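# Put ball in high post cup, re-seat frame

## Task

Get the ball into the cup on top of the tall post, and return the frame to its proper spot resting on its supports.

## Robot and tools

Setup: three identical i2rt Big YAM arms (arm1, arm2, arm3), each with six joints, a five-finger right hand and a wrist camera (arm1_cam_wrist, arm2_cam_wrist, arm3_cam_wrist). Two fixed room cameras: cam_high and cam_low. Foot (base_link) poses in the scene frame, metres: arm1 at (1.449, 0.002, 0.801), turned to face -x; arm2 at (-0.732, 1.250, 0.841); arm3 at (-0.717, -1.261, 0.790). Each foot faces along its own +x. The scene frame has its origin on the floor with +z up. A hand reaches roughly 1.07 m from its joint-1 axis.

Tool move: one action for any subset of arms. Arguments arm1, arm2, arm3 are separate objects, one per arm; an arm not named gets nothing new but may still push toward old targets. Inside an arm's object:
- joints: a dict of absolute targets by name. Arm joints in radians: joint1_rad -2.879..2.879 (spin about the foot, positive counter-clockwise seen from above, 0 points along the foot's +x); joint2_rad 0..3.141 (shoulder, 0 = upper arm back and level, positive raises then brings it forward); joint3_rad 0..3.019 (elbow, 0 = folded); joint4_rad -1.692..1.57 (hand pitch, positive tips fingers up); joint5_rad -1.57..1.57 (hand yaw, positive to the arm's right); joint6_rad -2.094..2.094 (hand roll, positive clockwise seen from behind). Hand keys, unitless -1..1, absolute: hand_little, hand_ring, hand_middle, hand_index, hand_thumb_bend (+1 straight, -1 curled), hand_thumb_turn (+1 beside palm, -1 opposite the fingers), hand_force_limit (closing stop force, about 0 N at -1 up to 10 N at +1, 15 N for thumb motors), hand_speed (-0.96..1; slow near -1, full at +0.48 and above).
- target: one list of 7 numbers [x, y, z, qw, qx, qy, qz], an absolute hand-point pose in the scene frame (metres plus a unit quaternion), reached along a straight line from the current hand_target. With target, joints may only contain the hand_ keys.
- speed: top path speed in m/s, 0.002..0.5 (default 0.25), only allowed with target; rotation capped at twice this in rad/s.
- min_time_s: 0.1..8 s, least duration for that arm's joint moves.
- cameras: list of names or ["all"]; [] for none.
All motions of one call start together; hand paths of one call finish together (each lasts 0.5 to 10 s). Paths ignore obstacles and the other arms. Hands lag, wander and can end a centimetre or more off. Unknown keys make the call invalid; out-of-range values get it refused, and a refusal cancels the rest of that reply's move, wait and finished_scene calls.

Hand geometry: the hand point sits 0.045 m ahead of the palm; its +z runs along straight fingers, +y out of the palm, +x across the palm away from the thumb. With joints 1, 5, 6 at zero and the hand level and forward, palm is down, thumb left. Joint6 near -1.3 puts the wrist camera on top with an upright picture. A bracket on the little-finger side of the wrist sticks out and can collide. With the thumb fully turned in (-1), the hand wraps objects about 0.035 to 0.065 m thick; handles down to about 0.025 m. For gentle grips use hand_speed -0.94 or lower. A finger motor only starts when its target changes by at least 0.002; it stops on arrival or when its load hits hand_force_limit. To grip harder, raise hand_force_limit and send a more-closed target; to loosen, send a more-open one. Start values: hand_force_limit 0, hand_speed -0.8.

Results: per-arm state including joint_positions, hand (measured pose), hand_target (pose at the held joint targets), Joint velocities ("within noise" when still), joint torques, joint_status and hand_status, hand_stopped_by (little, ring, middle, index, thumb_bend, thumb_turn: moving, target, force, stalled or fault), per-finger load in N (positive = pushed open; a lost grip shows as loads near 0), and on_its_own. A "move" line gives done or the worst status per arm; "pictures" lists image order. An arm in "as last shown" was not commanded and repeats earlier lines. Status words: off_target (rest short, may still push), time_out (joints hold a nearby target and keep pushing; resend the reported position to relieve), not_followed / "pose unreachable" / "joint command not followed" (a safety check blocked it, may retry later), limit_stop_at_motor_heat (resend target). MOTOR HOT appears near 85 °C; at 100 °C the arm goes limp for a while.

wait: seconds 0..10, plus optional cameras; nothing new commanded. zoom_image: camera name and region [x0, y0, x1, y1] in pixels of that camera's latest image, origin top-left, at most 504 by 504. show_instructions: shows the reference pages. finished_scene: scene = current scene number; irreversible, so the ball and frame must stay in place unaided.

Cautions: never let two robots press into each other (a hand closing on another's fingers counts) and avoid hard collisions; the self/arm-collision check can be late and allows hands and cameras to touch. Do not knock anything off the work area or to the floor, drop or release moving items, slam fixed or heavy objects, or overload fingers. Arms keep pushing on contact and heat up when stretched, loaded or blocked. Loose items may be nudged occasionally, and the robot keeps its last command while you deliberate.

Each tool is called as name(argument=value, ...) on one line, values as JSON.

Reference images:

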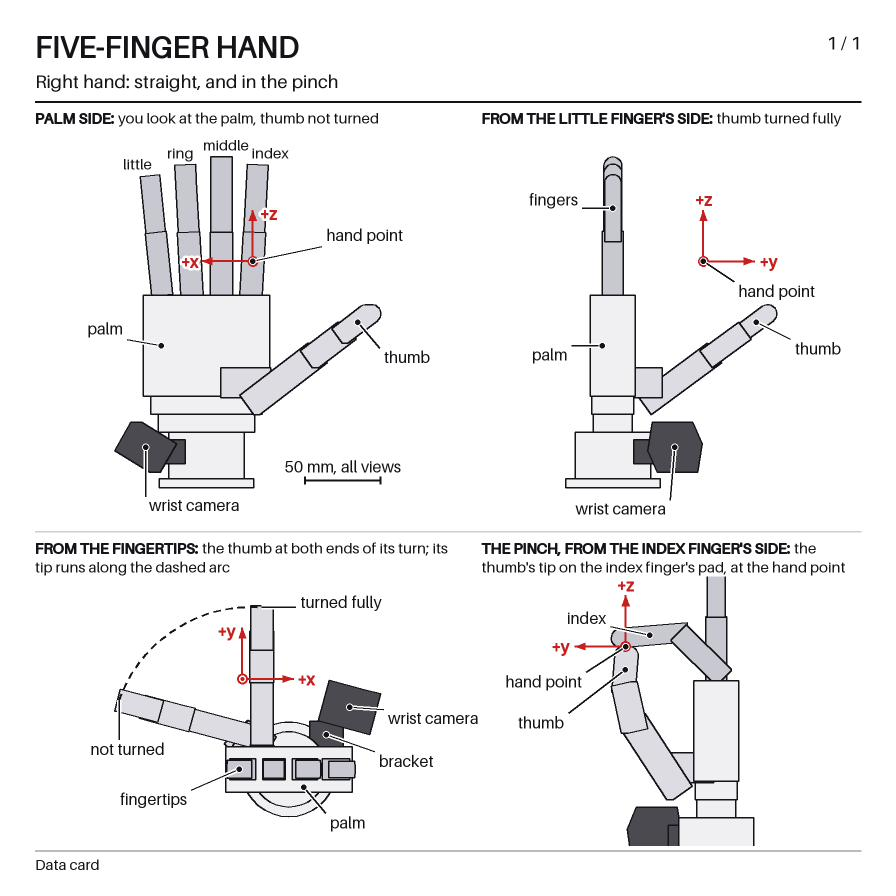

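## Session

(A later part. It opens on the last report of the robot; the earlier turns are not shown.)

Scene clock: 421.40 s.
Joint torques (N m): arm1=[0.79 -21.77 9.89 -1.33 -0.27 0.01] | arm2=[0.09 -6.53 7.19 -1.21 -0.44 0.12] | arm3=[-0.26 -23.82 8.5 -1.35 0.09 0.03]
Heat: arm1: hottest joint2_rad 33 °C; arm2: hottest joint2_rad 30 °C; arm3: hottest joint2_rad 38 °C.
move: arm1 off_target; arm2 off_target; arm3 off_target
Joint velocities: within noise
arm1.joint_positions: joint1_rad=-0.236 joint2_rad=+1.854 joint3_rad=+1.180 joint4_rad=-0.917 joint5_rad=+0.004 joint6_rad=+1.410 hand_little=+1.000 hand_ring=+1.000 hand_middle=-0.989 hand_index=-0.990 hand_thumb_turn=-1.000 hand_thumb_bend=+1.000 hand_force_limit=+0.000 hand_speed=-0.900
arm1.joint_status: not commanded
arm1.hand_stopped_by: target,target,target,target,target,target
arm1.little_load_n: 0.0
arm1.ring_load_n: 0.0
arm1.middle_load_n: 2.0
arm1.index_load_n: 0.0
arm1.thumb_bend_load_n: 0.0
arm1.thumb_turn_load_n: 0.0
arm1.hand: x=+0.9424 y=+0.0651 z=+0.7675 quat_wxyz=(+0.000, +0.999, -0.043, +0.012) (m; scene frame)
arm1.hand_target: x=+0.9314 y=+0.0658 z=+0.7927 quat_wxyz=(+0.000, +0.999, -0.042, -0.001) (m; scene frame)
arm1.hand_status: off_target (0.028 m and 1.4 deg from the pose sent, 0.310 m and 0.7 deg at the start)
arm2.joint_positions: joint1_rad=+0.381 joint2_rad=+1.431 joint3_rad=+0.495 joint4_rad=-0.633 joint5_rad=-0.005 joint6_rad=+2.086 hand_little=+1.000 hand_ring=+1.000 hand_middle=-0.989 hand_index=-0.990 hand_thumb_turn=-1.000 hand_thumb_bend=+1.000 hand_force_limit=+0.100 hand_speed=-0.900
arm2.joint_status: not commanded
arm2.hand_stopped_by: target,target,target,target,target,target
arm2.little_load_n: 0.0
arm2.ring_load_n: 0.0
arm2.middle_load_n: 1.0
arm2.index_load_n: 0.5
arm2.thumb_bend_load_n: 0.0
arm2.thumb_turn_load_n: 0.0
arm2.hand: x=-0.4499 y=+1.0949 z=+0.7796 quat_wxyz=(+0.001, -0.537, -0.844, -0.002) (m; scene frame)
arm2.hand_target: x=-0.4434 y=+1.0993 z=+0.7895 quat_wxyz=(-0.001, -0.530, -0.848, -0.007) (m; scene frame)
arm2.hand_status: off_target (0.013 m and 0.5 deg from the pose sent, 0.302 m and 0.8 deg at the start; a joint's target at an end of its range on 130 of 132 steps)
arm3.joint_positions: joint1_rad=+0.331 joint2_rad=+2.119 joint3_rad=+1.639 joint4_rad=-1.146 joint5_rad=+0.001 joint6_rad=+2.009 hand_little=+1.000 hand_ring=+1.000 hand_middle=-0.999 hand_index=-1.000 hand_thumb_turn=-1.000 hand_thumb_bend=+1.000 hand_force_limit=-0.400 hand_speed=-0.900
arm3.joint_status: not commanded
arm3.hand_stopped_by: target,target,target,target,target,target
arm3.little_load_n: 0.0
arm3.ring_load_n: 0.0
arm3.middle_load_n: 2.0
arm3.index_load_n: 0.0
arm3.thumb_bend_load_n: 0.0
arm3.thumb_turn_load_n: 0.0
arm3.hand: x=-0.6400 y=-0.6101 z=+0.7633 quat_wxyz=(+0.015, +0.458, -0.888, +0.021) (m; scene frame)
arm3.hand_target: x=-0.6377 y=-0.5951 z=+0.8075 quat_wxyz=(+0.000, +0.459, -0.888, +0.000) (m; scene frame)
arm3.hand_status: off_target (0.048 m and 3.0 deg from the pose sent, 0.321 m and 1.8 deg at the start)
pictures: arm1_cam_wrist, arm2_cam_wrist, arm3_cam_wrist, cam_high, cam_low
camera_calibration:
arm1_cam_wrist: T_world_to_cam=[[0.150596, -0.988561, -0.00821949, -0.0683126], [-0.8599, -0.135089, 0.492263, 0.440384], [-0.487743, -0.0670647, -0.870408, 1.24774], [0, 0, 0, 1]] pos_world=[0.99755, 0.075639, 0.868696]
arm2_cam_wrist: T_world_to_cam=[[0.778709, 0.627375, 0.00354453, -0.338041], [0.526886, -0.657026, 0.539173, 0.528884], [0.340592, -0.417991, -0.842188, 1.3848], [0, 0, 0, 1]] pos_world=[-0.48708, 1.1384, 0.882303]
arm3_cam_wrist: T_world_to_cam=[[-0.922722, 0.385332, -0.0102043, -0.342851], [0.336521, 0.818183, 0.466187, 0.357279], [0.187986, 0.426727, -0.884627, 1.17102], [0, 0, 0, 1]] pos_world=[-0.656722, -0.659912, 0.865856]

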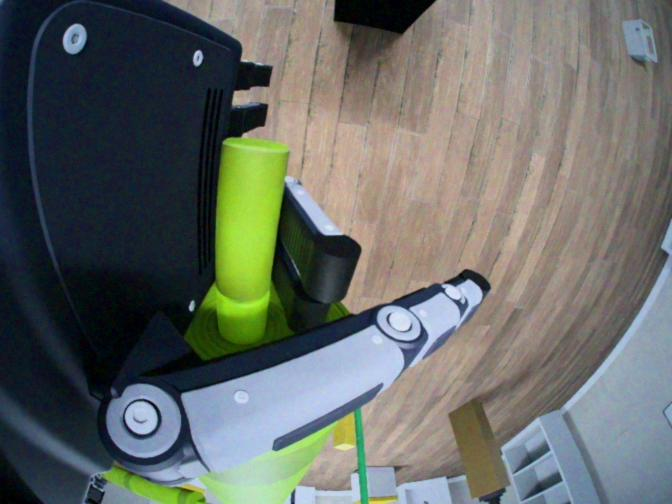

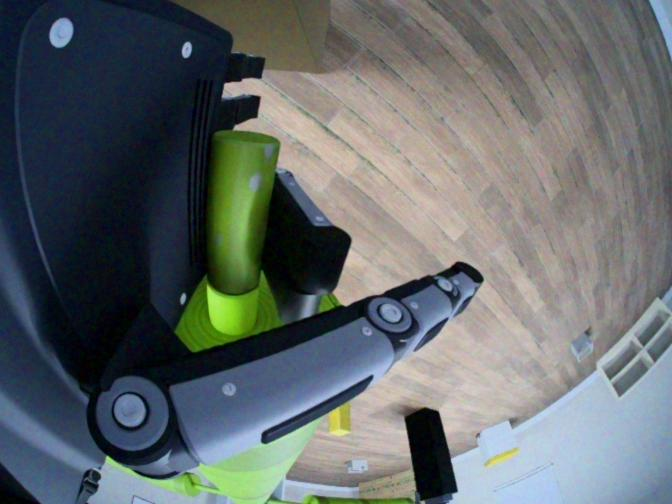

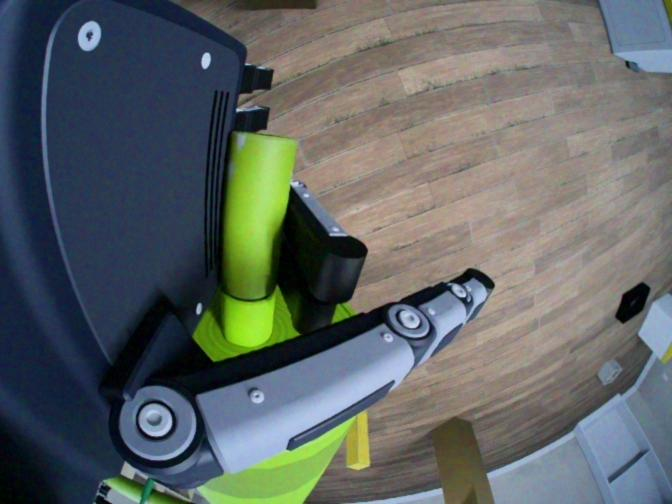

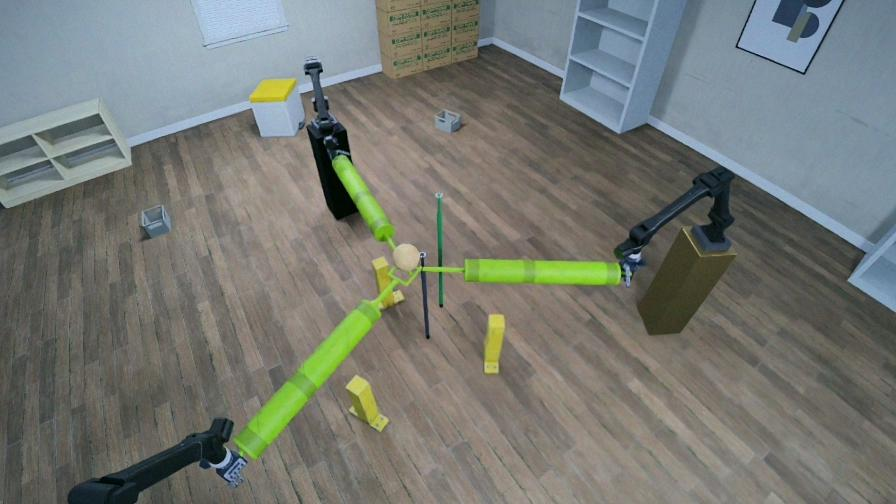

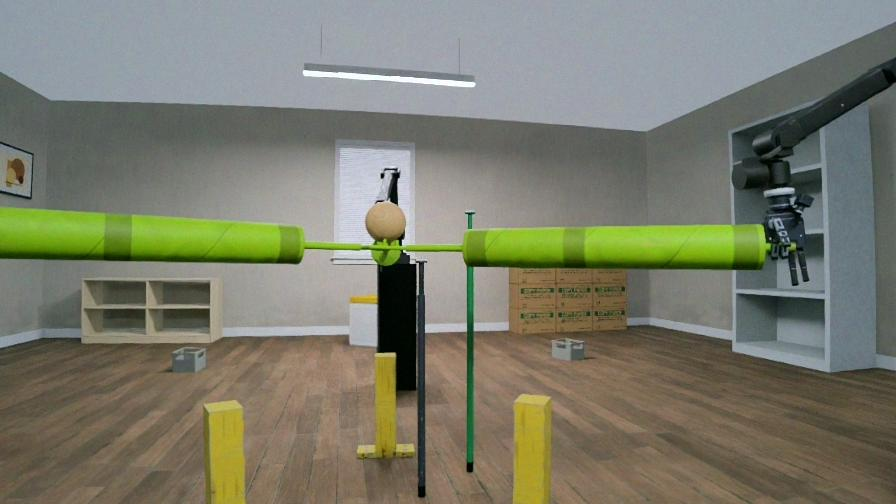

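move(arm1={"target":[1.030,0.026,0.970,0,1,0,0],"speed":0.08}, arm2={"target":[-0.410,0.930,0.962,0,0.5,0.8660,0],"speed":0.08}, arm3={"target":[-0.468,-0.768,0.985,0,0.5,-0.8660,0],"speed":0.08}, cameras=["all"])

Scene clock: 439.63 s.
Joint torques (N m): arm1=[1.26 -15.74 11.75 0.01 -0.32 -0.05] | arm2=[-1.32 -8.06 15.27 -0.8 -0.5 -0.05] | arm3=[-1.85 -20.01 10.15 -1.13 0.19 -0.14]
Heat: arm1: hottest joint2_rad 34 °C; arm2: hottest joint1_rad 29 °C; arm3: hottest joint2_rad 37 °C.
move: arm1 off_target; arm2 off_target; arm3 off_target
Joint velocities: within noise
arm1.joint_positions: joint1_rad=-0.208 joint2_rad=+1.421 joint3_rad=+1.150 joint4_rad=-1.360 joint5_rad=+0.004 joint6_rad=+1.364 hand_little=+1.000 hand_ring=+1.000 hand_middle=-0.989 hand_index=-0.990 hand_thumb_turn=-1.000 hand_thumb_bend=+1.000 hand_force_limit=+0.000 hand_speed=-0.900
arm1.joint_status: not commanded
arm1.hand_stopped_by: target,target,target,target,target,target
arm1.little_load_n: 0.0
arm1.ring_load_n: 0.0
arm1.middle_load_n: 2.5
arm1.index_load_n: 0.0
arm1.thumb_bend_load_n: 0.0
arm1.thumb_turn_load_n: 0.0
arm1.hand: x=+1.0422 y=+0.0271 z=+0.9436 quat_wxyz=(+0.004, +0.999, -0.006, +0.031) (m; scene frame)
arm1.hand_target: x=+1.0308 y=+0.0257 z=+0.9699 quat_wxyz=(+0.000, +1.000, +0.000, +0.000) (m; scene frame)
arm1.hand_status: off_target (0.029 m and 3.7 deg from the pose sent, 0.224 m and 5.2 deg at the start)
arm2.joint_positions: joint1_rad=+0.097 joint2_rad=+1.461 joint3_rad=+1.055 joint4_rad=-1.219 joint5_rad=+0.009 joint6_rad=+1.731 hand_little=+1.000 hand_ring=+1.000 hand_middle=-0.989 hand_index=-0.990 hand_thumb_turn=-1.000 hand_thumb_bend=+1.000 hand_force_limit=+0.100 hand_speed=-0.900
arm2.joint_status: not commanded
arm2.hand_stopped_by: target,target,target,target,target,target
arm2.little_load_n: 0.0
arm2.ring_load_n: 0.0
arm2.middle_load_n: 1.5
arm2.index_load_n: 0.0
arm2.thumb_bend_load_n: 0.0
arm2.thumb_turn_load_n: 0.0
arm2.hand: x=-0.4280 y=+0.9492 z=+0.9328 quat_wxyz=(+0.029, -0.506, -0.862, -0.006) (m; scene frame)
arm2.hand_target: x=-0.4113 y=+0.9312 z=+0.9623 quat_wxyz=(-0.001, -0.500, -0.866, +0.001) (m; scene frame)
arm2.hand_status: off_target (0.039 m and 3.5 deg from the pose sent, 0.249 m and 4.9 deg at the start)
arm3.joint_positions: joint1_rad=-0.045 joint2_rad=+1.754 joint3_rad=+1.554 joint4_rad=-1.450 joint5_rad=+0.001 joint6_rad=+1.535 hand_little=+1.000 hand_ring=+1.000 hand_middle=-0.999 hand_index=-1.000 hand_thumb_turn=-1.000 hand_thumb_bend=+1.000 hand_force_limit=-0.400 hand_speed=-0.900
arm3.joint_status: not commanded
arm3.hand_stopped_by: target,target,target,target,target,target
arm3.little_load_n: 0.0
arm3.ring_load_n: 0.0
arm3.middle_load_n: 2.5
arm3.index_load_n: 0.0
arm3.thumb_bend_load_n: -0.5
arm3.thumb_turn_load_n: 0.0
arm3.hand: x=-0.4841 y=-0.7717 z=+0.9369 quat_wxyz=(+0.033, +0.501, -0.865, +0.018) (m; scene frame)
arm3.hand_target: x=-0.4695 y=-0.7696 z=+0.9841 quat_wxyz=(-0.001, +0.500, -0.866, +0.000) (m; scene frame)
arm3.hand_status: off_target (0.051 m and 4.3 deg from the pose sent, 0.322 m and 6.2 deg at the start)
pictures: arm1_cam_wrist, arm2_cam_wrist, arm3_cam_wrist, cam_high, cam_low
camera_calibration:
arm1_cam_wrist: T_world_to_cam=[[0.224634, -0.974395, 0.00963855, -0.213831], [-0.865761, -0.195031, 0.460892, 0.471768], [-0.447211, -0.111877, -0.887404, 1.4221], [0, 0, 0, 1]] pos_world=[1.09245, 0.0427536, 1.0466]
arm2_cam_wrist: T_world_to_cam=[[0.731965, 0.681316, -0.0059626, -0.326582], [0.595494, -0.635461, 0.491504, 0.392436], [0.331081, -0.363314, -0.870855, 1.4161], [0, 0, 0, 1]] pos_world=[-0.463491, 0.986373, 1.03839]
arm3_cam_wrist: T_world_to_cam=[[-0.955455, 0.294384, 0.0210521, -0.250315], [0.272533, 0.852659, 0.445756, 0.370827], [0.113273, 0.431637, -0.894907, 1.34154], [0, 0, 0, 1]] pos_world=[-0.492188, -0.82156, 1.04053]

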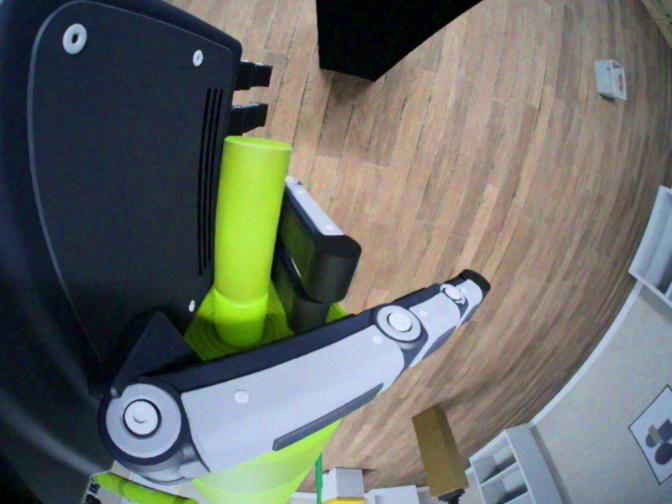

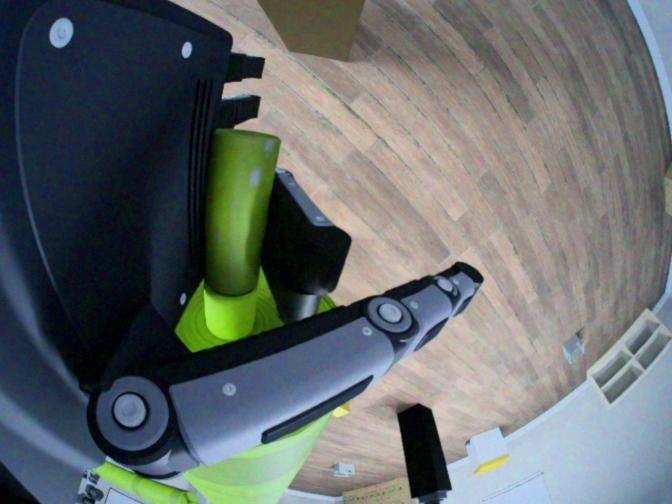

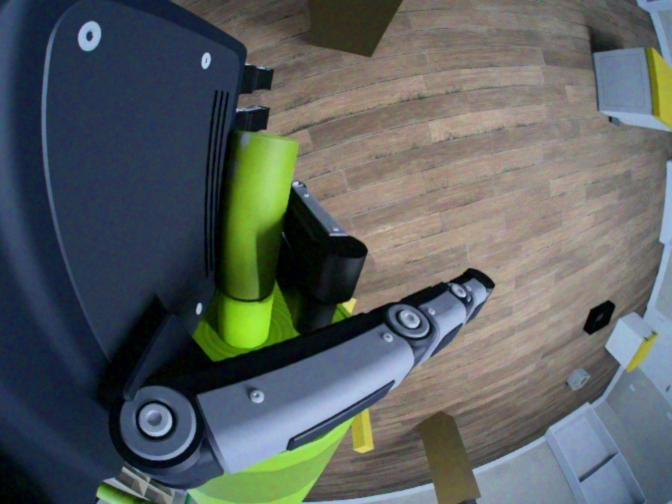

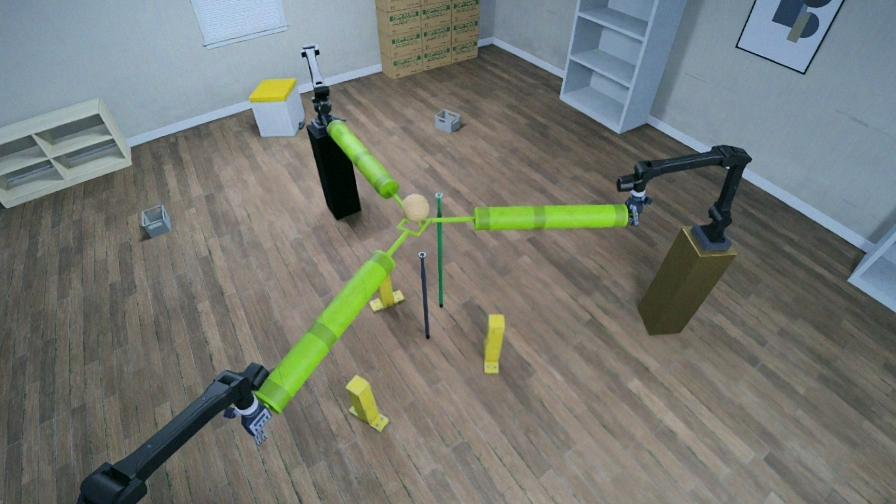

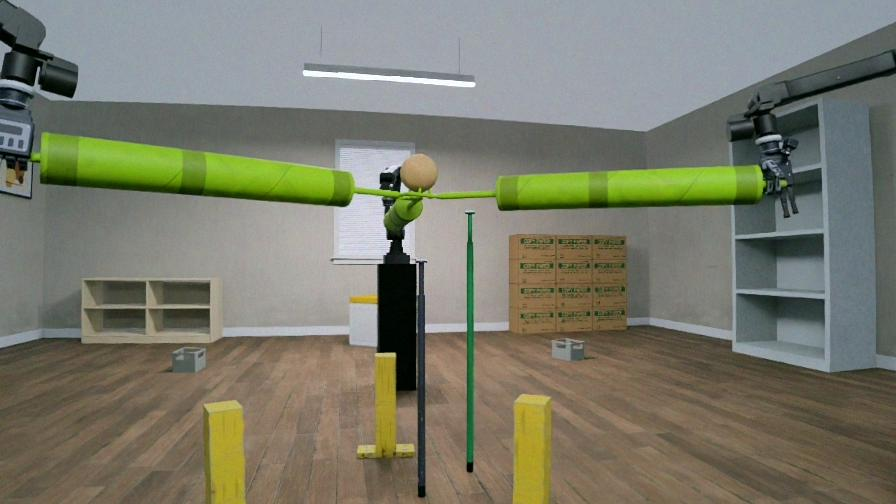

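move(arm1={"target":[1.170,-0.0865,0.991,0,0.9990,0.0436,0],"speed":0.08}, arm2={"target":[-0.341,0.677,1.005,0,0.4617,0.8870,0],"speed":0.08}, arm3={"target":[-0.252,-1.017,1.005,0,0.5373,-0.8434,0],"speed":0.08}, cameras=["all"])

zoom_image(camera="cam_low", region=[400, 130, 540, 270])

zoom_image(camera="cam_high", region=[370, 130, 510, 270])

Scene clock: 462.17 s.
Joint torques (N m): arm1=[1.26 -7.71 10.65 0.72 0.18 0.11] | arm2=[0.21 -17.49 18.43 0.23 -0.63 0.05] | arm3=[-0.97 -17.9 10.86 -0.7 0.06 -0.07]
Heat: arm1: hottest joint2_rad 33 °C; arm2: hottest joint3_rad 31 °C; arm3: hottest joint2_rad 35 °C.
move: arm1 off_target; arm2 off_target; arm3 off_target
Joint velocities: within noise
arm1.joint_positions: joint1_rad=+0.114 joint2_rad=+1.012 joint3_rad=+0.903 joint4_rad=-1.514 joint5_rad=-0.007 joint6_rad=+1.579 hand_little=+1.000 hand_ring=+1.000 hand_middle=-0.989 hand_index=-0.990 hand_thumb_turn=-1.000 hand_thumb_bend=+1.000 hand_force_limit=+0.000 hand_speed=-0.900
arm1.joint_status: not commanded
arm1.hand_stopped_by: target,target,target,target,target,target
arm1.little_load_n: 0.0
arm1.ring_load_n: 0.0
arm1.middle_load_n: 3.0
arm1.index_load_n: 0.0
arm1.thumb_bend_load_n: 0.0
arm1.thumb_turn_load_n: 0.0
arm1.hand: x=+1.1804 y=-0.0865 z=+0.9772 quat_wxyz=(+0.002, +0.998, +0.047, +0.028) (m; scene frame)
arm1.hand_target: x=+1.1705 y=-0.0865 z=+0.9911 quat_wxyz=(+0.000, +0.999, +0.043, +0.000) (m; scene frame)
arm1.hand_status: off_target (0.017 m and 3.2 deg from the pose sent, 0.177 m and 6.7 deg at the start)
arm2.joint_positions: joint1_rad=-0.076 joint2_rad=+2.130 joint3_rad=+2.066 joint4_rad=-1.618 joint5_rad=+0.011 joint6_rad=+1.473 hand_little=+1.000 hand_ring=+1.000 hand_middle=-0.989 hand_index=-0.990 hand_thumb_turn=-1.000 hand_thumb_bend=+1.000 hand_force_limit=+0.100 hand_speed=-0.900
arm2.joint_status: not commanded
arm2.hand_stopped_by: target,target,target,target,target,target
arm2.little_load_n: 0.0
arm2.ring_load_n: 0.0
arm2.middle_load_n: 1.5
arm2.index_load_n: 0.0
arm2.thumb_bend_load_n: 0.0
arm2.thumb_turn_load_n: 0.0
arm2.hand: x=-0.3668 y=+0.7006 z=+0.9604 quat_wxyz=(+0.051, -0.469, -0.882, -0.026) (m; scene frame)
arm2.hand_target: x=-0.3436 y=+0.6813 z=+1.0061 quat_wxyz=(-0.001, -0.462, -0.887, +0.000) (m; scene frame)
arm2.hand_status: off_target (0.057 m and 6.6 deg from the pose sent, 0.295 m and 6.8 deg at the start)
arm3.joint_positions: joint1_rad=-0.686 joint2_rad=+1.772 joint3_rad=+1.668 joint4_rad=-1.531 joint5_rad=+0.006 joint6_rad=+0.812 hand_little=+1.000 hand_ring=+1.000 hand_middle=-0.999 hand_index=-1.000 hand_thumb_turn=-1.000 hand_thumb_bend=+1.000 hand_force_limit=-0.400 hand_speed=-0.900
arm3.joint_status: not commanded
arm3.hand_stopped_by: target,target,target,target,target,target
arm3.little_load_n: 0.0
arm3.ring_load_n: 0.0
arm3.middle_load_n: 2.0
arm3.index_load_n: 0.0
arm3.thumb_bend_load_n: 0.0
arm3.thumb_turn_load_n: 0.0
arm3.hand: x=-0.2680 y=-1.0175 z=+0.9729 quat_wxyz=(+0.031, +0.537, -0.843, -0.004) (m; scene frame)
arm3.hand_target: x=-0.2537 y=-1.0176 z=+1.0047 quat_wxyz=(+0.000, +0.537, -0.843, +0.000) (m; scene frame)
arm3.hand_status: off_target (0.036 m and 3.5 deg from the pose sent, 0.344 m and 6.5 deg at the start)
pictures: arm1_cam_wrist, arm2_cam_wrist, arm3_cam_wrist, cam_high, cam_low
camera_calibration:
arm1_cam_wrist: T_world_to_cam=[[0.326773, -0.945084, 0.00593694, -0.470417], [-0.836669, -0.286355, 0.46689, 0.505648], [-0.43955, -0.157534, -0.884296, 1.48513], [0, 0, 0, 1]] pos_world=[1.22957, -0.06583, 1.08]
arm2_cam_wrist: T_world_to_cam=[[0.672466, 0.739717, 0.0246617, -0.293968], [0.655563, -0.610767, 0.444073, 0.234726], [0.343551, -0.282457, -0.895651, 1.30131], [0, 0, 0, 1]] pos_world=[-0.403262, 0.72838, 1.06854]
arm3_cam_wrist: T_world_to_cam=[[-0.975439, 0.21406, 0.051924, -0.0892913], [0.21256, 0.852961, 0.476735, 0.459663], [0.0577608, 0.476063, -0.877512, 1.46874], [0, 0, 0, 1]] pos_world=[-0.269639, -1.07217, 1.07433]

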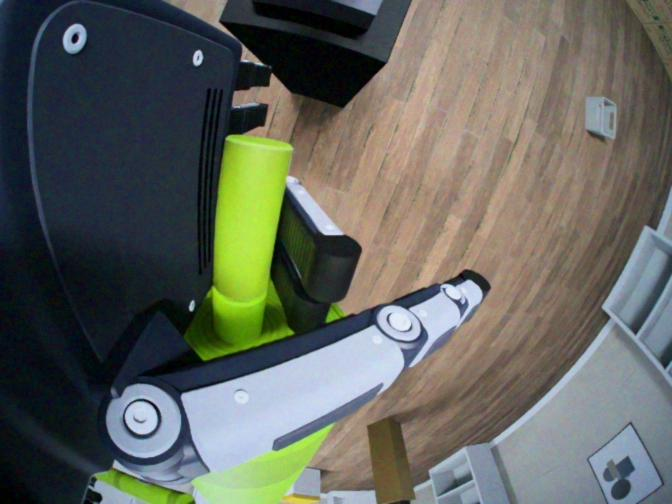

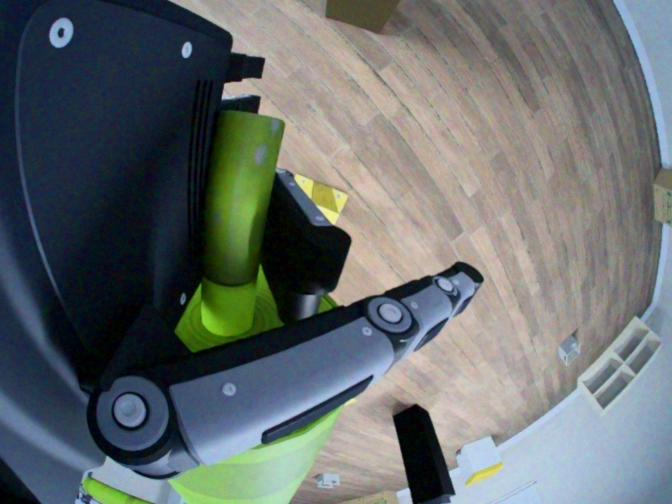

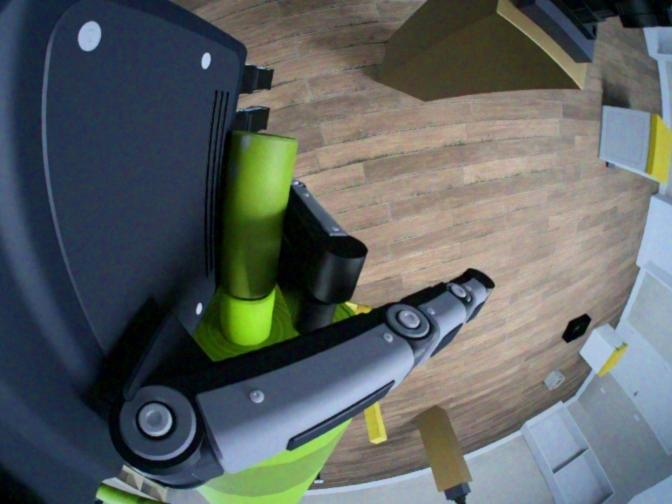

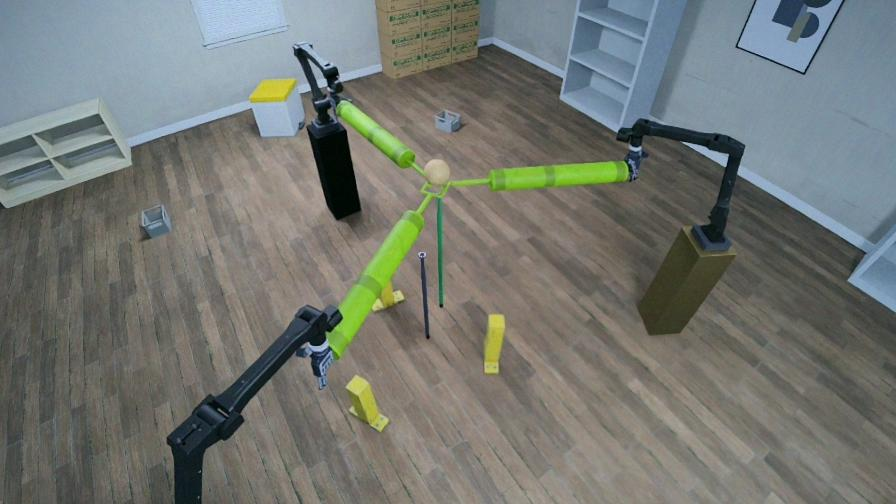

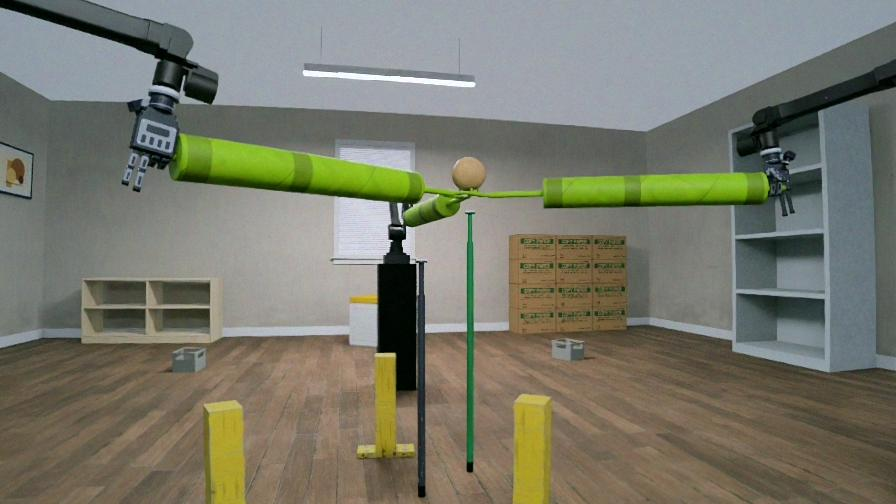

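Scaled by 3.600 from the camera's 896x504 image, which has a finer 1280x720 frame.

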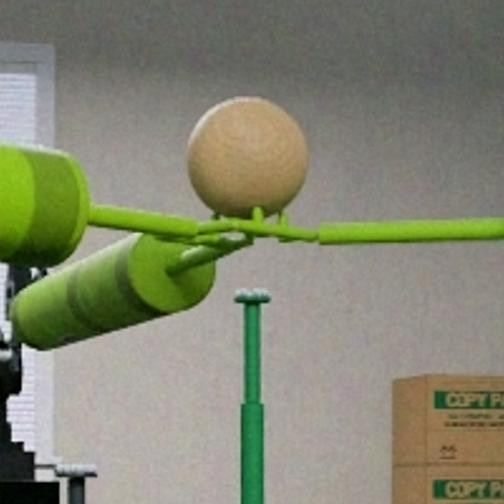

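Scaled by 3.600 from the camera's 896x504 image, which has a finer 1280x720 frame.

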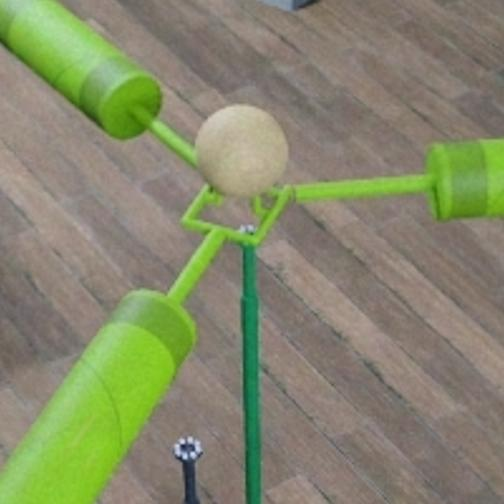

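move(arm1={"target":[1.1695,-0.0915,0.929,0,0.9990,0.0436,0],"speed":0.04}, arm2={"target":[-0.3446,0.6763,0.954,0,0.4617,0.8870,0],"speed":0.04}, arm3={"target":[-0.2547,-1.0226,0.945,0,0.5373,-0.8434,0],"speed":0.04}, cameras=["all"])

zoom_image(camera="cam_low", region=[400, 130, 540, 270])

zoom_image(camera="cam_high", region=[370, 130, 510, 270])

Scene clock: 490.43 s.
Joint torques (N m): arm1=[0.56 -6.59 9.78 1.21 0.19 0.13] | arm2=[-0.15 -17.9 11.75 1.06 -0.52 0.09] | arm3=[-0.73 -18.2 7.01 0.5 -0.08 -0.02]
Heat: arm1: hottest joint3_rad 33 °C; arm2: hottest joint3_rad 39 °C; arm3: hottest joint3_rad 37 °C.
move: arm1 off_target; arm2 off_target; arm3 off_target
Joint velocities: within noise
arm1.joint_positions: joint1_rad=+0.132 joint2_rad=+1.032 joint3_rad=+0.765 joint4_rad=-1.352 joint5_rad=-0.007 joint6_rad=+1.597 hand_little=+1.000 hand_ring=+1.000 hand_middle=-0.989 hand_index=-0.990 hand_thumb_turn=-1.000 hand_thumb_bend=+1.000 hand_force_limit=+0.000 hand_speed=-0.900
arm1.joint_status: not commanded
arm1.hand_stopped_by: target,target,target,target,target,target
arm1.little_load_n: 0.0
arm1.ring_load_n: 0.0
arm1.middle_load_n: 3.0
arm1.index_load_n: 0.0
arm1.thumb_bend_load_n: 0.0
arm1.thumb_turn_load_n: 0.0
arm1.hand: x=+1.1840 y=-0.0905 z=+0.9211 quat_wxyz=(+0.002, +0.999, +0.047, +0.025) (m; scene frame)
arm1.hand_target: x=+1.1700 y=-0.0914 z=+0.9294 quat_wxyz=(+0.000, +0.999, +0.043, +0.000) (m; scene frame)
arm1.hand_status: off_target (0.017 m and 2.9 deg from the pose sent, 0.050 m and 3.2 deg at the start)
arm2.joint_positions: joint1_rad=-0.076 joint2_rad=+2.150 joint3_rad=+2.030 joint4_rad=-1.525 joint5_rad=+0.009 joint6_rad=+1.465 hand_little=+1.000 hand_ring=+1.000 hand_middle=-0.989 hand_index=-0.990 hand_thumb_turn=-1.000 hand_thumb_bend=+1.000 hand_force_limit=+0.100 hand_speed=-0.900
arm2.joint_status: not commanded
arm2.hand_stopped_by: target,target,target,target,target,target
arm2.little_load_n: 0.0
arm2.ring_load_n: 0.0
arm2.middle_load_n: 2.0
arm2.index_load_n: 0.0
arm2.thumb_bend_load_n: 0.0
arm2.thumb_turn_load_n: 0.0
arm2.hand: x=-0.3600 y=+0.6892 z=+0.9336 quat_wxyz=(+0.035, -0.465, -0.884, -0.017) (m; scene frame)
arm2.hand_target: x=-0.3453 y=+0.6774 z=+0.9546 quat_wxyz=(+0.000, -0.461, -0.887, +0.000) (m; scene frame)
arm2.hand_status: off_target (0.029 m and 4.5 deg from the pose sent, 0.034 m and 6.6 deg at the start)
arm3.joint_positions: joint1_rad=-0.697 joint2_rad=+1.784 joint3_rad=+1.577 joint4_rad=-1.403 joint5_rad=+0.009 joint6_rad=+0.799 hand_little=+1.000 hand_ring=+1.000 hand_middle=-0.999 hand_index=-1.000 hand_thumb_turn=-1.000 hand_thumb_bend=+1.000 hand_force_limit=-0.400 hand_speed=-0.900
arm3.joint_status: not commanded
arm3.hand_stopped_by: target,target,target,target,target,target
arm3.little_load_n: 0.0
arm3.ring_load_n: 0.0
arm3.middle_load_n: 1.0
arm3.index_load_n: 0.0
arm3.thumb_bend_load_n: 0.0
arm3.thumb_turn_load_n: 0.0
arm3.hand: x=-0.2611 y=-1.0219 z=+0.9315 quat_wxyz=(+0.018, +0.537, -0.843, +0.000) (m; scene frame)
arm3.hand_target: x=-0.2549 y=-1.0227 z=+0.9450 quat_wxyz=(+0.000, +0.537, -0.843, +0.000) (m; scene frame)
arm3.hand_status: off_target (0.015 m and 2.1 deg from the pose sent, 0.031 m and 3.5 deg at the start)
pictures: arm1_cam_wrist, arm2_cam_wrist, arm3_cam_wrist, cam_high, cam_low
camera_calibration:
arm1_cam_wrist: T_world_to_cam=[[0.326771, -0.945095, 0.00403835, -0.473257], [-0.83454, -0.286536, 0.470574, 0.527856], [-0.44358, -0.15714, -0.882351, 1.43943], [0, 0, 0, 1]] pos_world=[1.23367, -0.0698302, 1.0236]
arm2_cam_wrist: T_world_to_cam=[[0.665986, 0.74581, 0.0151705, -0.287213], [0.651188, -0.591171, 0.47589, 0.190387], [0.363892, -0.307057, -0.879374, 1.28092], [0, 0, 0, 1]] pos_world=[-0.398816, 0.720074, 1.04016]
arm3_cam_wrist: T_world_to_cam=[[-0.976701, 0.212582, 0.0294137, -0.0603986], [0.19966, 0.849847, 0.487746, 0.46489], [0.0786887, 0.482255, -0.87249, 1.44119], [0, 0, 0, 1]] pos_world=[-0.265216, -1.07726, 1.03245]

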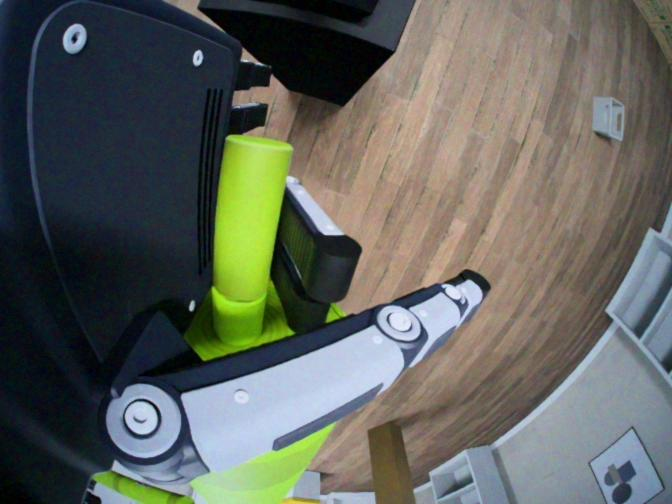

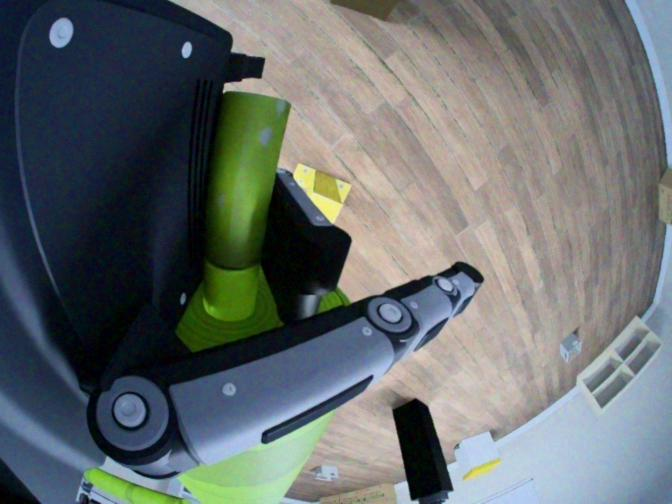

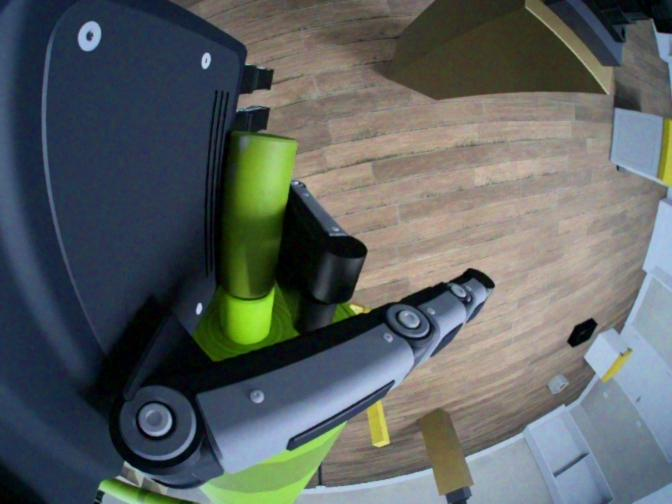

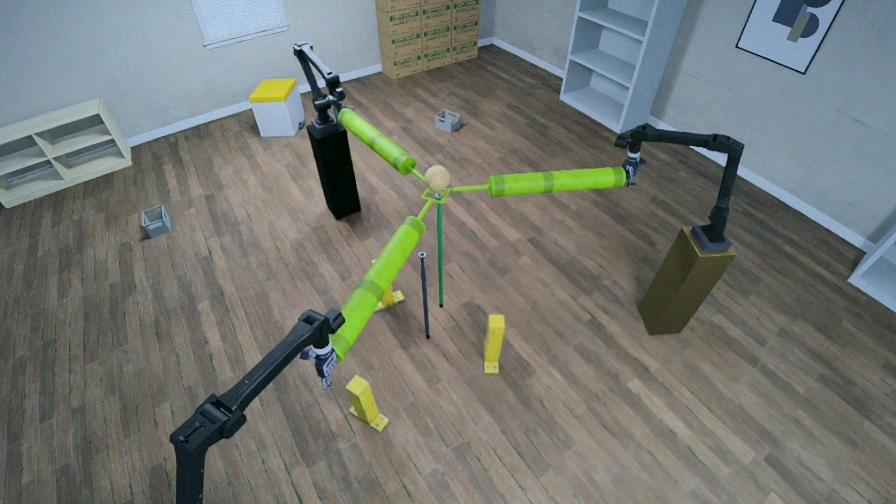

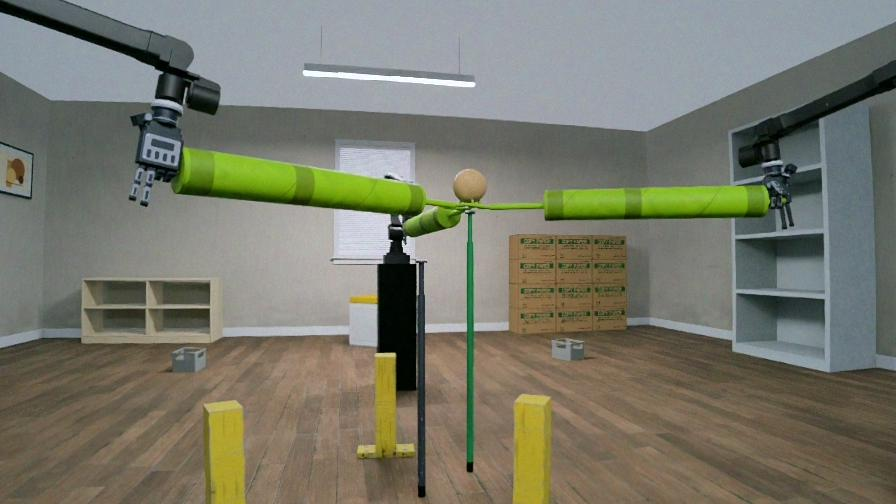

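Scaled by 3.600 from the camera's 896x504 image, which has a finer 1280x720 frame.

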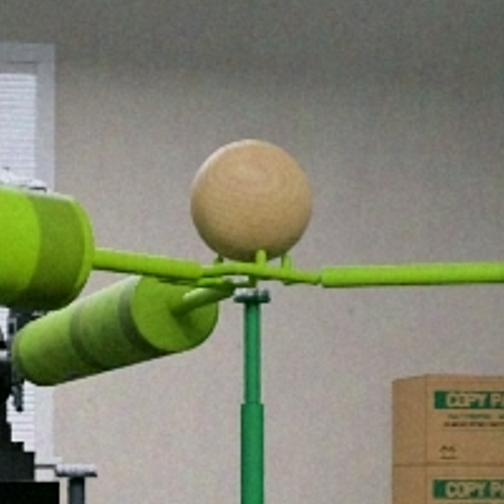

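Scaled by 3.600 from the camera's 896x504 image, which has a finer 1280x720 frame.

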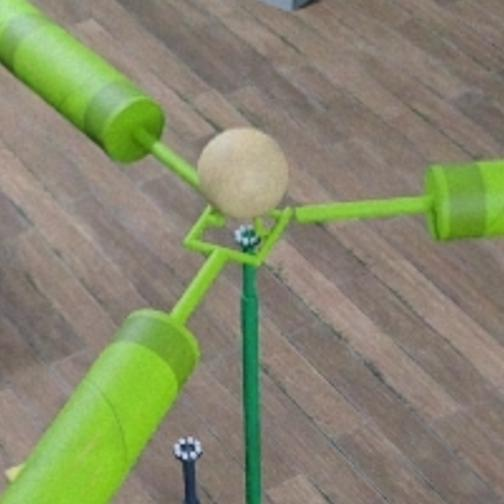

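move(arm1={"target":[1.166,-0.0924,0.903,0,0.9990,0.0436,0],"speed":0.04}, arm2={"target":[-0.3539,0.683,0.918,0,0.4617,0.8870,0],"speed":0.04}, arm3={"target":[-0.2589,-1.0237,0.910,0,0.5373,-0.8434,0],"speed":0.04}, cameras=["all"])

zoom_image(camera="cam_low", region=[400, 130, 540, 270])

zoom_image(camera="cam_high", region=[370, 130, 510, 270])

Scene clock: 511.67 s.
Joint torques (N m): arm1=[0.97 -6.48 9.29 1.25 0.14 0.09] | arm2=[-0.09 -18.55 10.43 0.36 -0.49 0] | arm3=[-0.73 -17.67 6.79 0.61 0.16 -0.02]
Heat: arm1: hottest joint2_rad 32 °C; arm2: hottest joint3_rad 36 °C; arm3: hottest joint2_rad 35 °C.
move: arm1 off_target; arm2 off_target; arm3 off_target
Joint velocities: within noise
arm1.joint_positions: joint1_rad=+0.133 joint2_rad=+1.064 joint3_rad=+0.722 joint4_rad=-1.266 joint5_rad=-0.006 joint6_rad=+1.601 hand_little=+1.000 hand_ring=+1.000 hand_middle=-0.989 hand_index=-0.990 hand_thumb_turn=-1.000 hand_thumb_bend=+1.000 hand_force_limit=+0.000 hand_speed=-0.900
arm1.joint_status: not commanded
arm1.hand_stopped_by: target,target,target,target,target,target
arm1.little_load_n: 0.0
arm1.ring_load_n: 0.0
arm1.middle_load_n: 2.0
arm1.index_load_n: 0.0
arm1.thumb_bend_load_n: 0.0
arm1.thumb_turn_load_n: 0.0
arm1.hand: x=+1.1783 y=-0.0912 z=+0.8976 quat_wxyz=(+0.001, +0.999, +0.046, +0.020) (m; scene frame)
arm1.hand_target: x=+1.1663 y=-0.0924 z=+0.9034 quat_wxyz=(+0.000, +0.999, +0.044, +0.000) (m; scene frame)
arm1.hand_status: off_target (0.013 m and 2.3 deg from the pose sent, 0.026 m and 2.9 deg at the start)
arm2.joint_positions: joint1_rad=-0.080 joint2_rad=+2.150 joint3_rad=+1.922 joint4_rad=-1.396 joint5_rad=+0.010 joint6_rad=+1.465 hand_little=+1.000 hand_ring=+1.000 hand_middle=-0.989 hand_index=-0.990 hand_thumb_turn=-1.000 hand_thumb_bend=+1.000 hand_force_limit=+0.100 hand_speed=-0.900
arm2.joint_status: not commanded
arm2.hand_stopped_by: target,target,target,target,target,target
arm2.little_load_n: 0.0
arm2.ring_load_n: 0.0
arm2.middle_load_n: 1.5
arm2.index_load_n: 0.0
arm2.thumb_bend_load_n: 0.0
arm2.thumb_turn_load_n: 0.0
arm2.hand: x=-0.3635 y=+0.6894 z=+0.8929 quat_wxyz=(+0.027, -0.467, -0.884, -0.011) (m; scene frame)
arm2.hand_target: x=-0.3543 y=+0.6836 z=+0.9179 quat_wxyz=(+0.000, -0.462, -0.887, +0.000) (m; scene frame)
arm2.hand_status: off_target (0.028 m and 3.4 deg from the pose sent, 0.018 m and 4.5 deg at the start)
arm3.joint_positions: joint1_rad=-0.697 joint2_rad=+1.788 joint3_rad=+1.499 joint4_rad=-1.314 joint5_rad=+0.003 joint6_rad=+0.799 hand_little=+1.000 hand_ring=+1.000 hand_middle=-0.999 hand_index=-1.000 hand_thumb_turn=-1.000 hand_thumb_bend=+1.000 hand_force_limit=-0.400 hand_speed=-0.900
arm3.joint_status: not commanded
arm3.hand_stopped_by: target,target,target,target,target,target
arm3.little_load_n: 0.0
arm3.ring_load_n: 0.0
arm3.middle_load_n: 1.0
arm3.index_load_n: 0.0
arm3.thumb_bend_load_n: -0.5
arm3.thumb_turn_load_n: 0.0
arm3.hand: x=-0.2658 y=-1.0224 z=+0.9004 quat_wxyz=(+0.015, +0.537, -0.843, -0.003) (m; scene frame)
arm3.hand_target: x=-0.2590 y=-1.0238 z=+0.9101 quat_wxyz=(+0.000, +0.537, -0.843, +0.000) (m; scene frame)
arm3.hand_status: off_target (0.012 m and 1.7 deg from the pose sent, 0.022 m and 2.1 deg at the start)
pictures: arm1_cam_wrist, arm2_cam_wrist, arm3_cam_wrist, cam_high, cam_low
camera_calibration:
arm1_cam_wrist: T_world_to_cam=[[0.324035, -0.946045, 0.000712485, -0.465762], [-0.830644, -0.284148, 0.478842, 0.522118], [-0.452803, -0.155754, -0.877901, 1.42303], [0, 0, 0, 1]] pos_world=[1.22897, -0.0706307, 0.999599]
arm2_cam_wrist: T_world_to_cam=[[0.66894, 0.743271, 0.00818785, -0.275305], [0.644487, -0.585453, 0.491814, 0.191587], [0.370345, -0.323717, -0.870662, 1.25244], [0, 0, 0, 1]] pos_world=[-0.403147, 0.722228, 0.998478]
arm3_cam_wrist: T_world_to_cam=[[-0.976732, 0.212635, 0.027959, -0.0625934], [0.198342, 0.845998, 0.494921, 0.470574], [0.0815845, 0.488951, -0.868488, 1.41867], [0, 0, 0, 1]] pos_world=[-0.270213, -1.07846, 1.00095]

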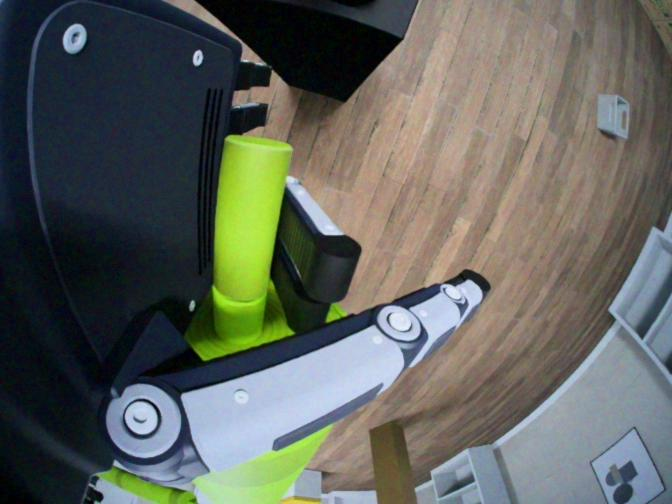

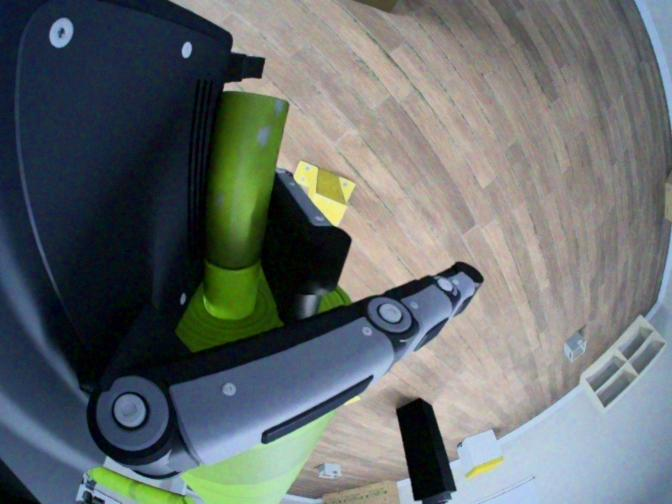

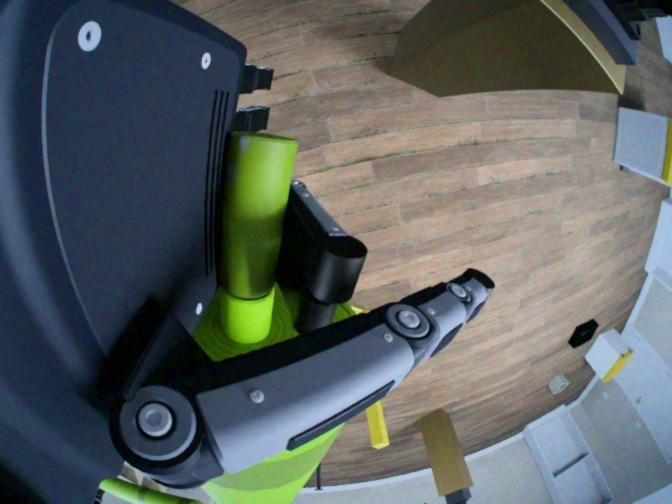

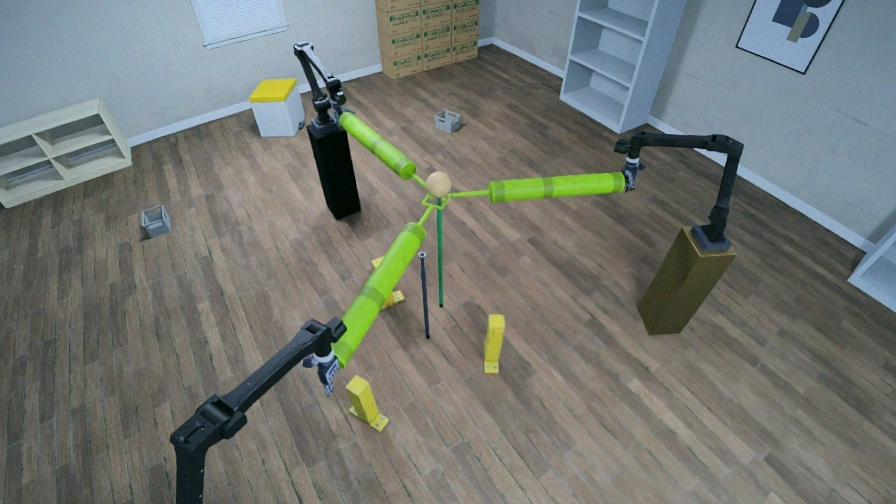

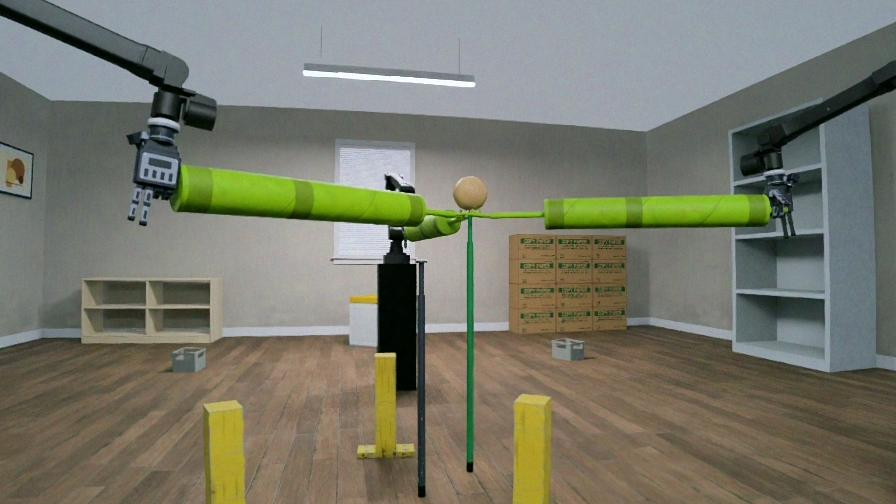

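Scaled by 3.600 from the camera's 896x504 image, which has a finer 1280x720 frame.

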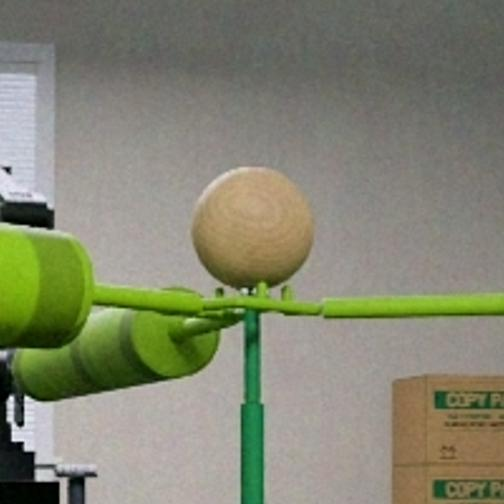

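Scaled by 3.600 from the camera's 896x504 image, which has a finer 1280x720 frame.

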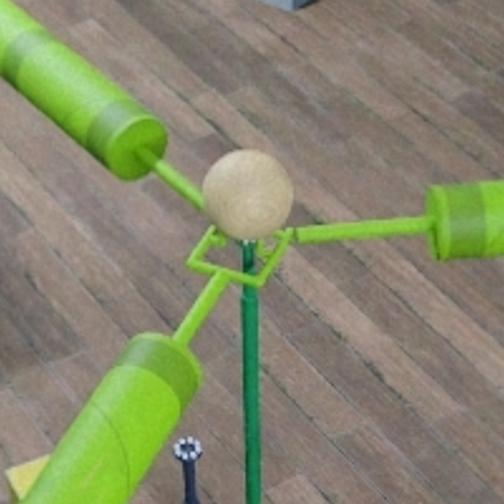

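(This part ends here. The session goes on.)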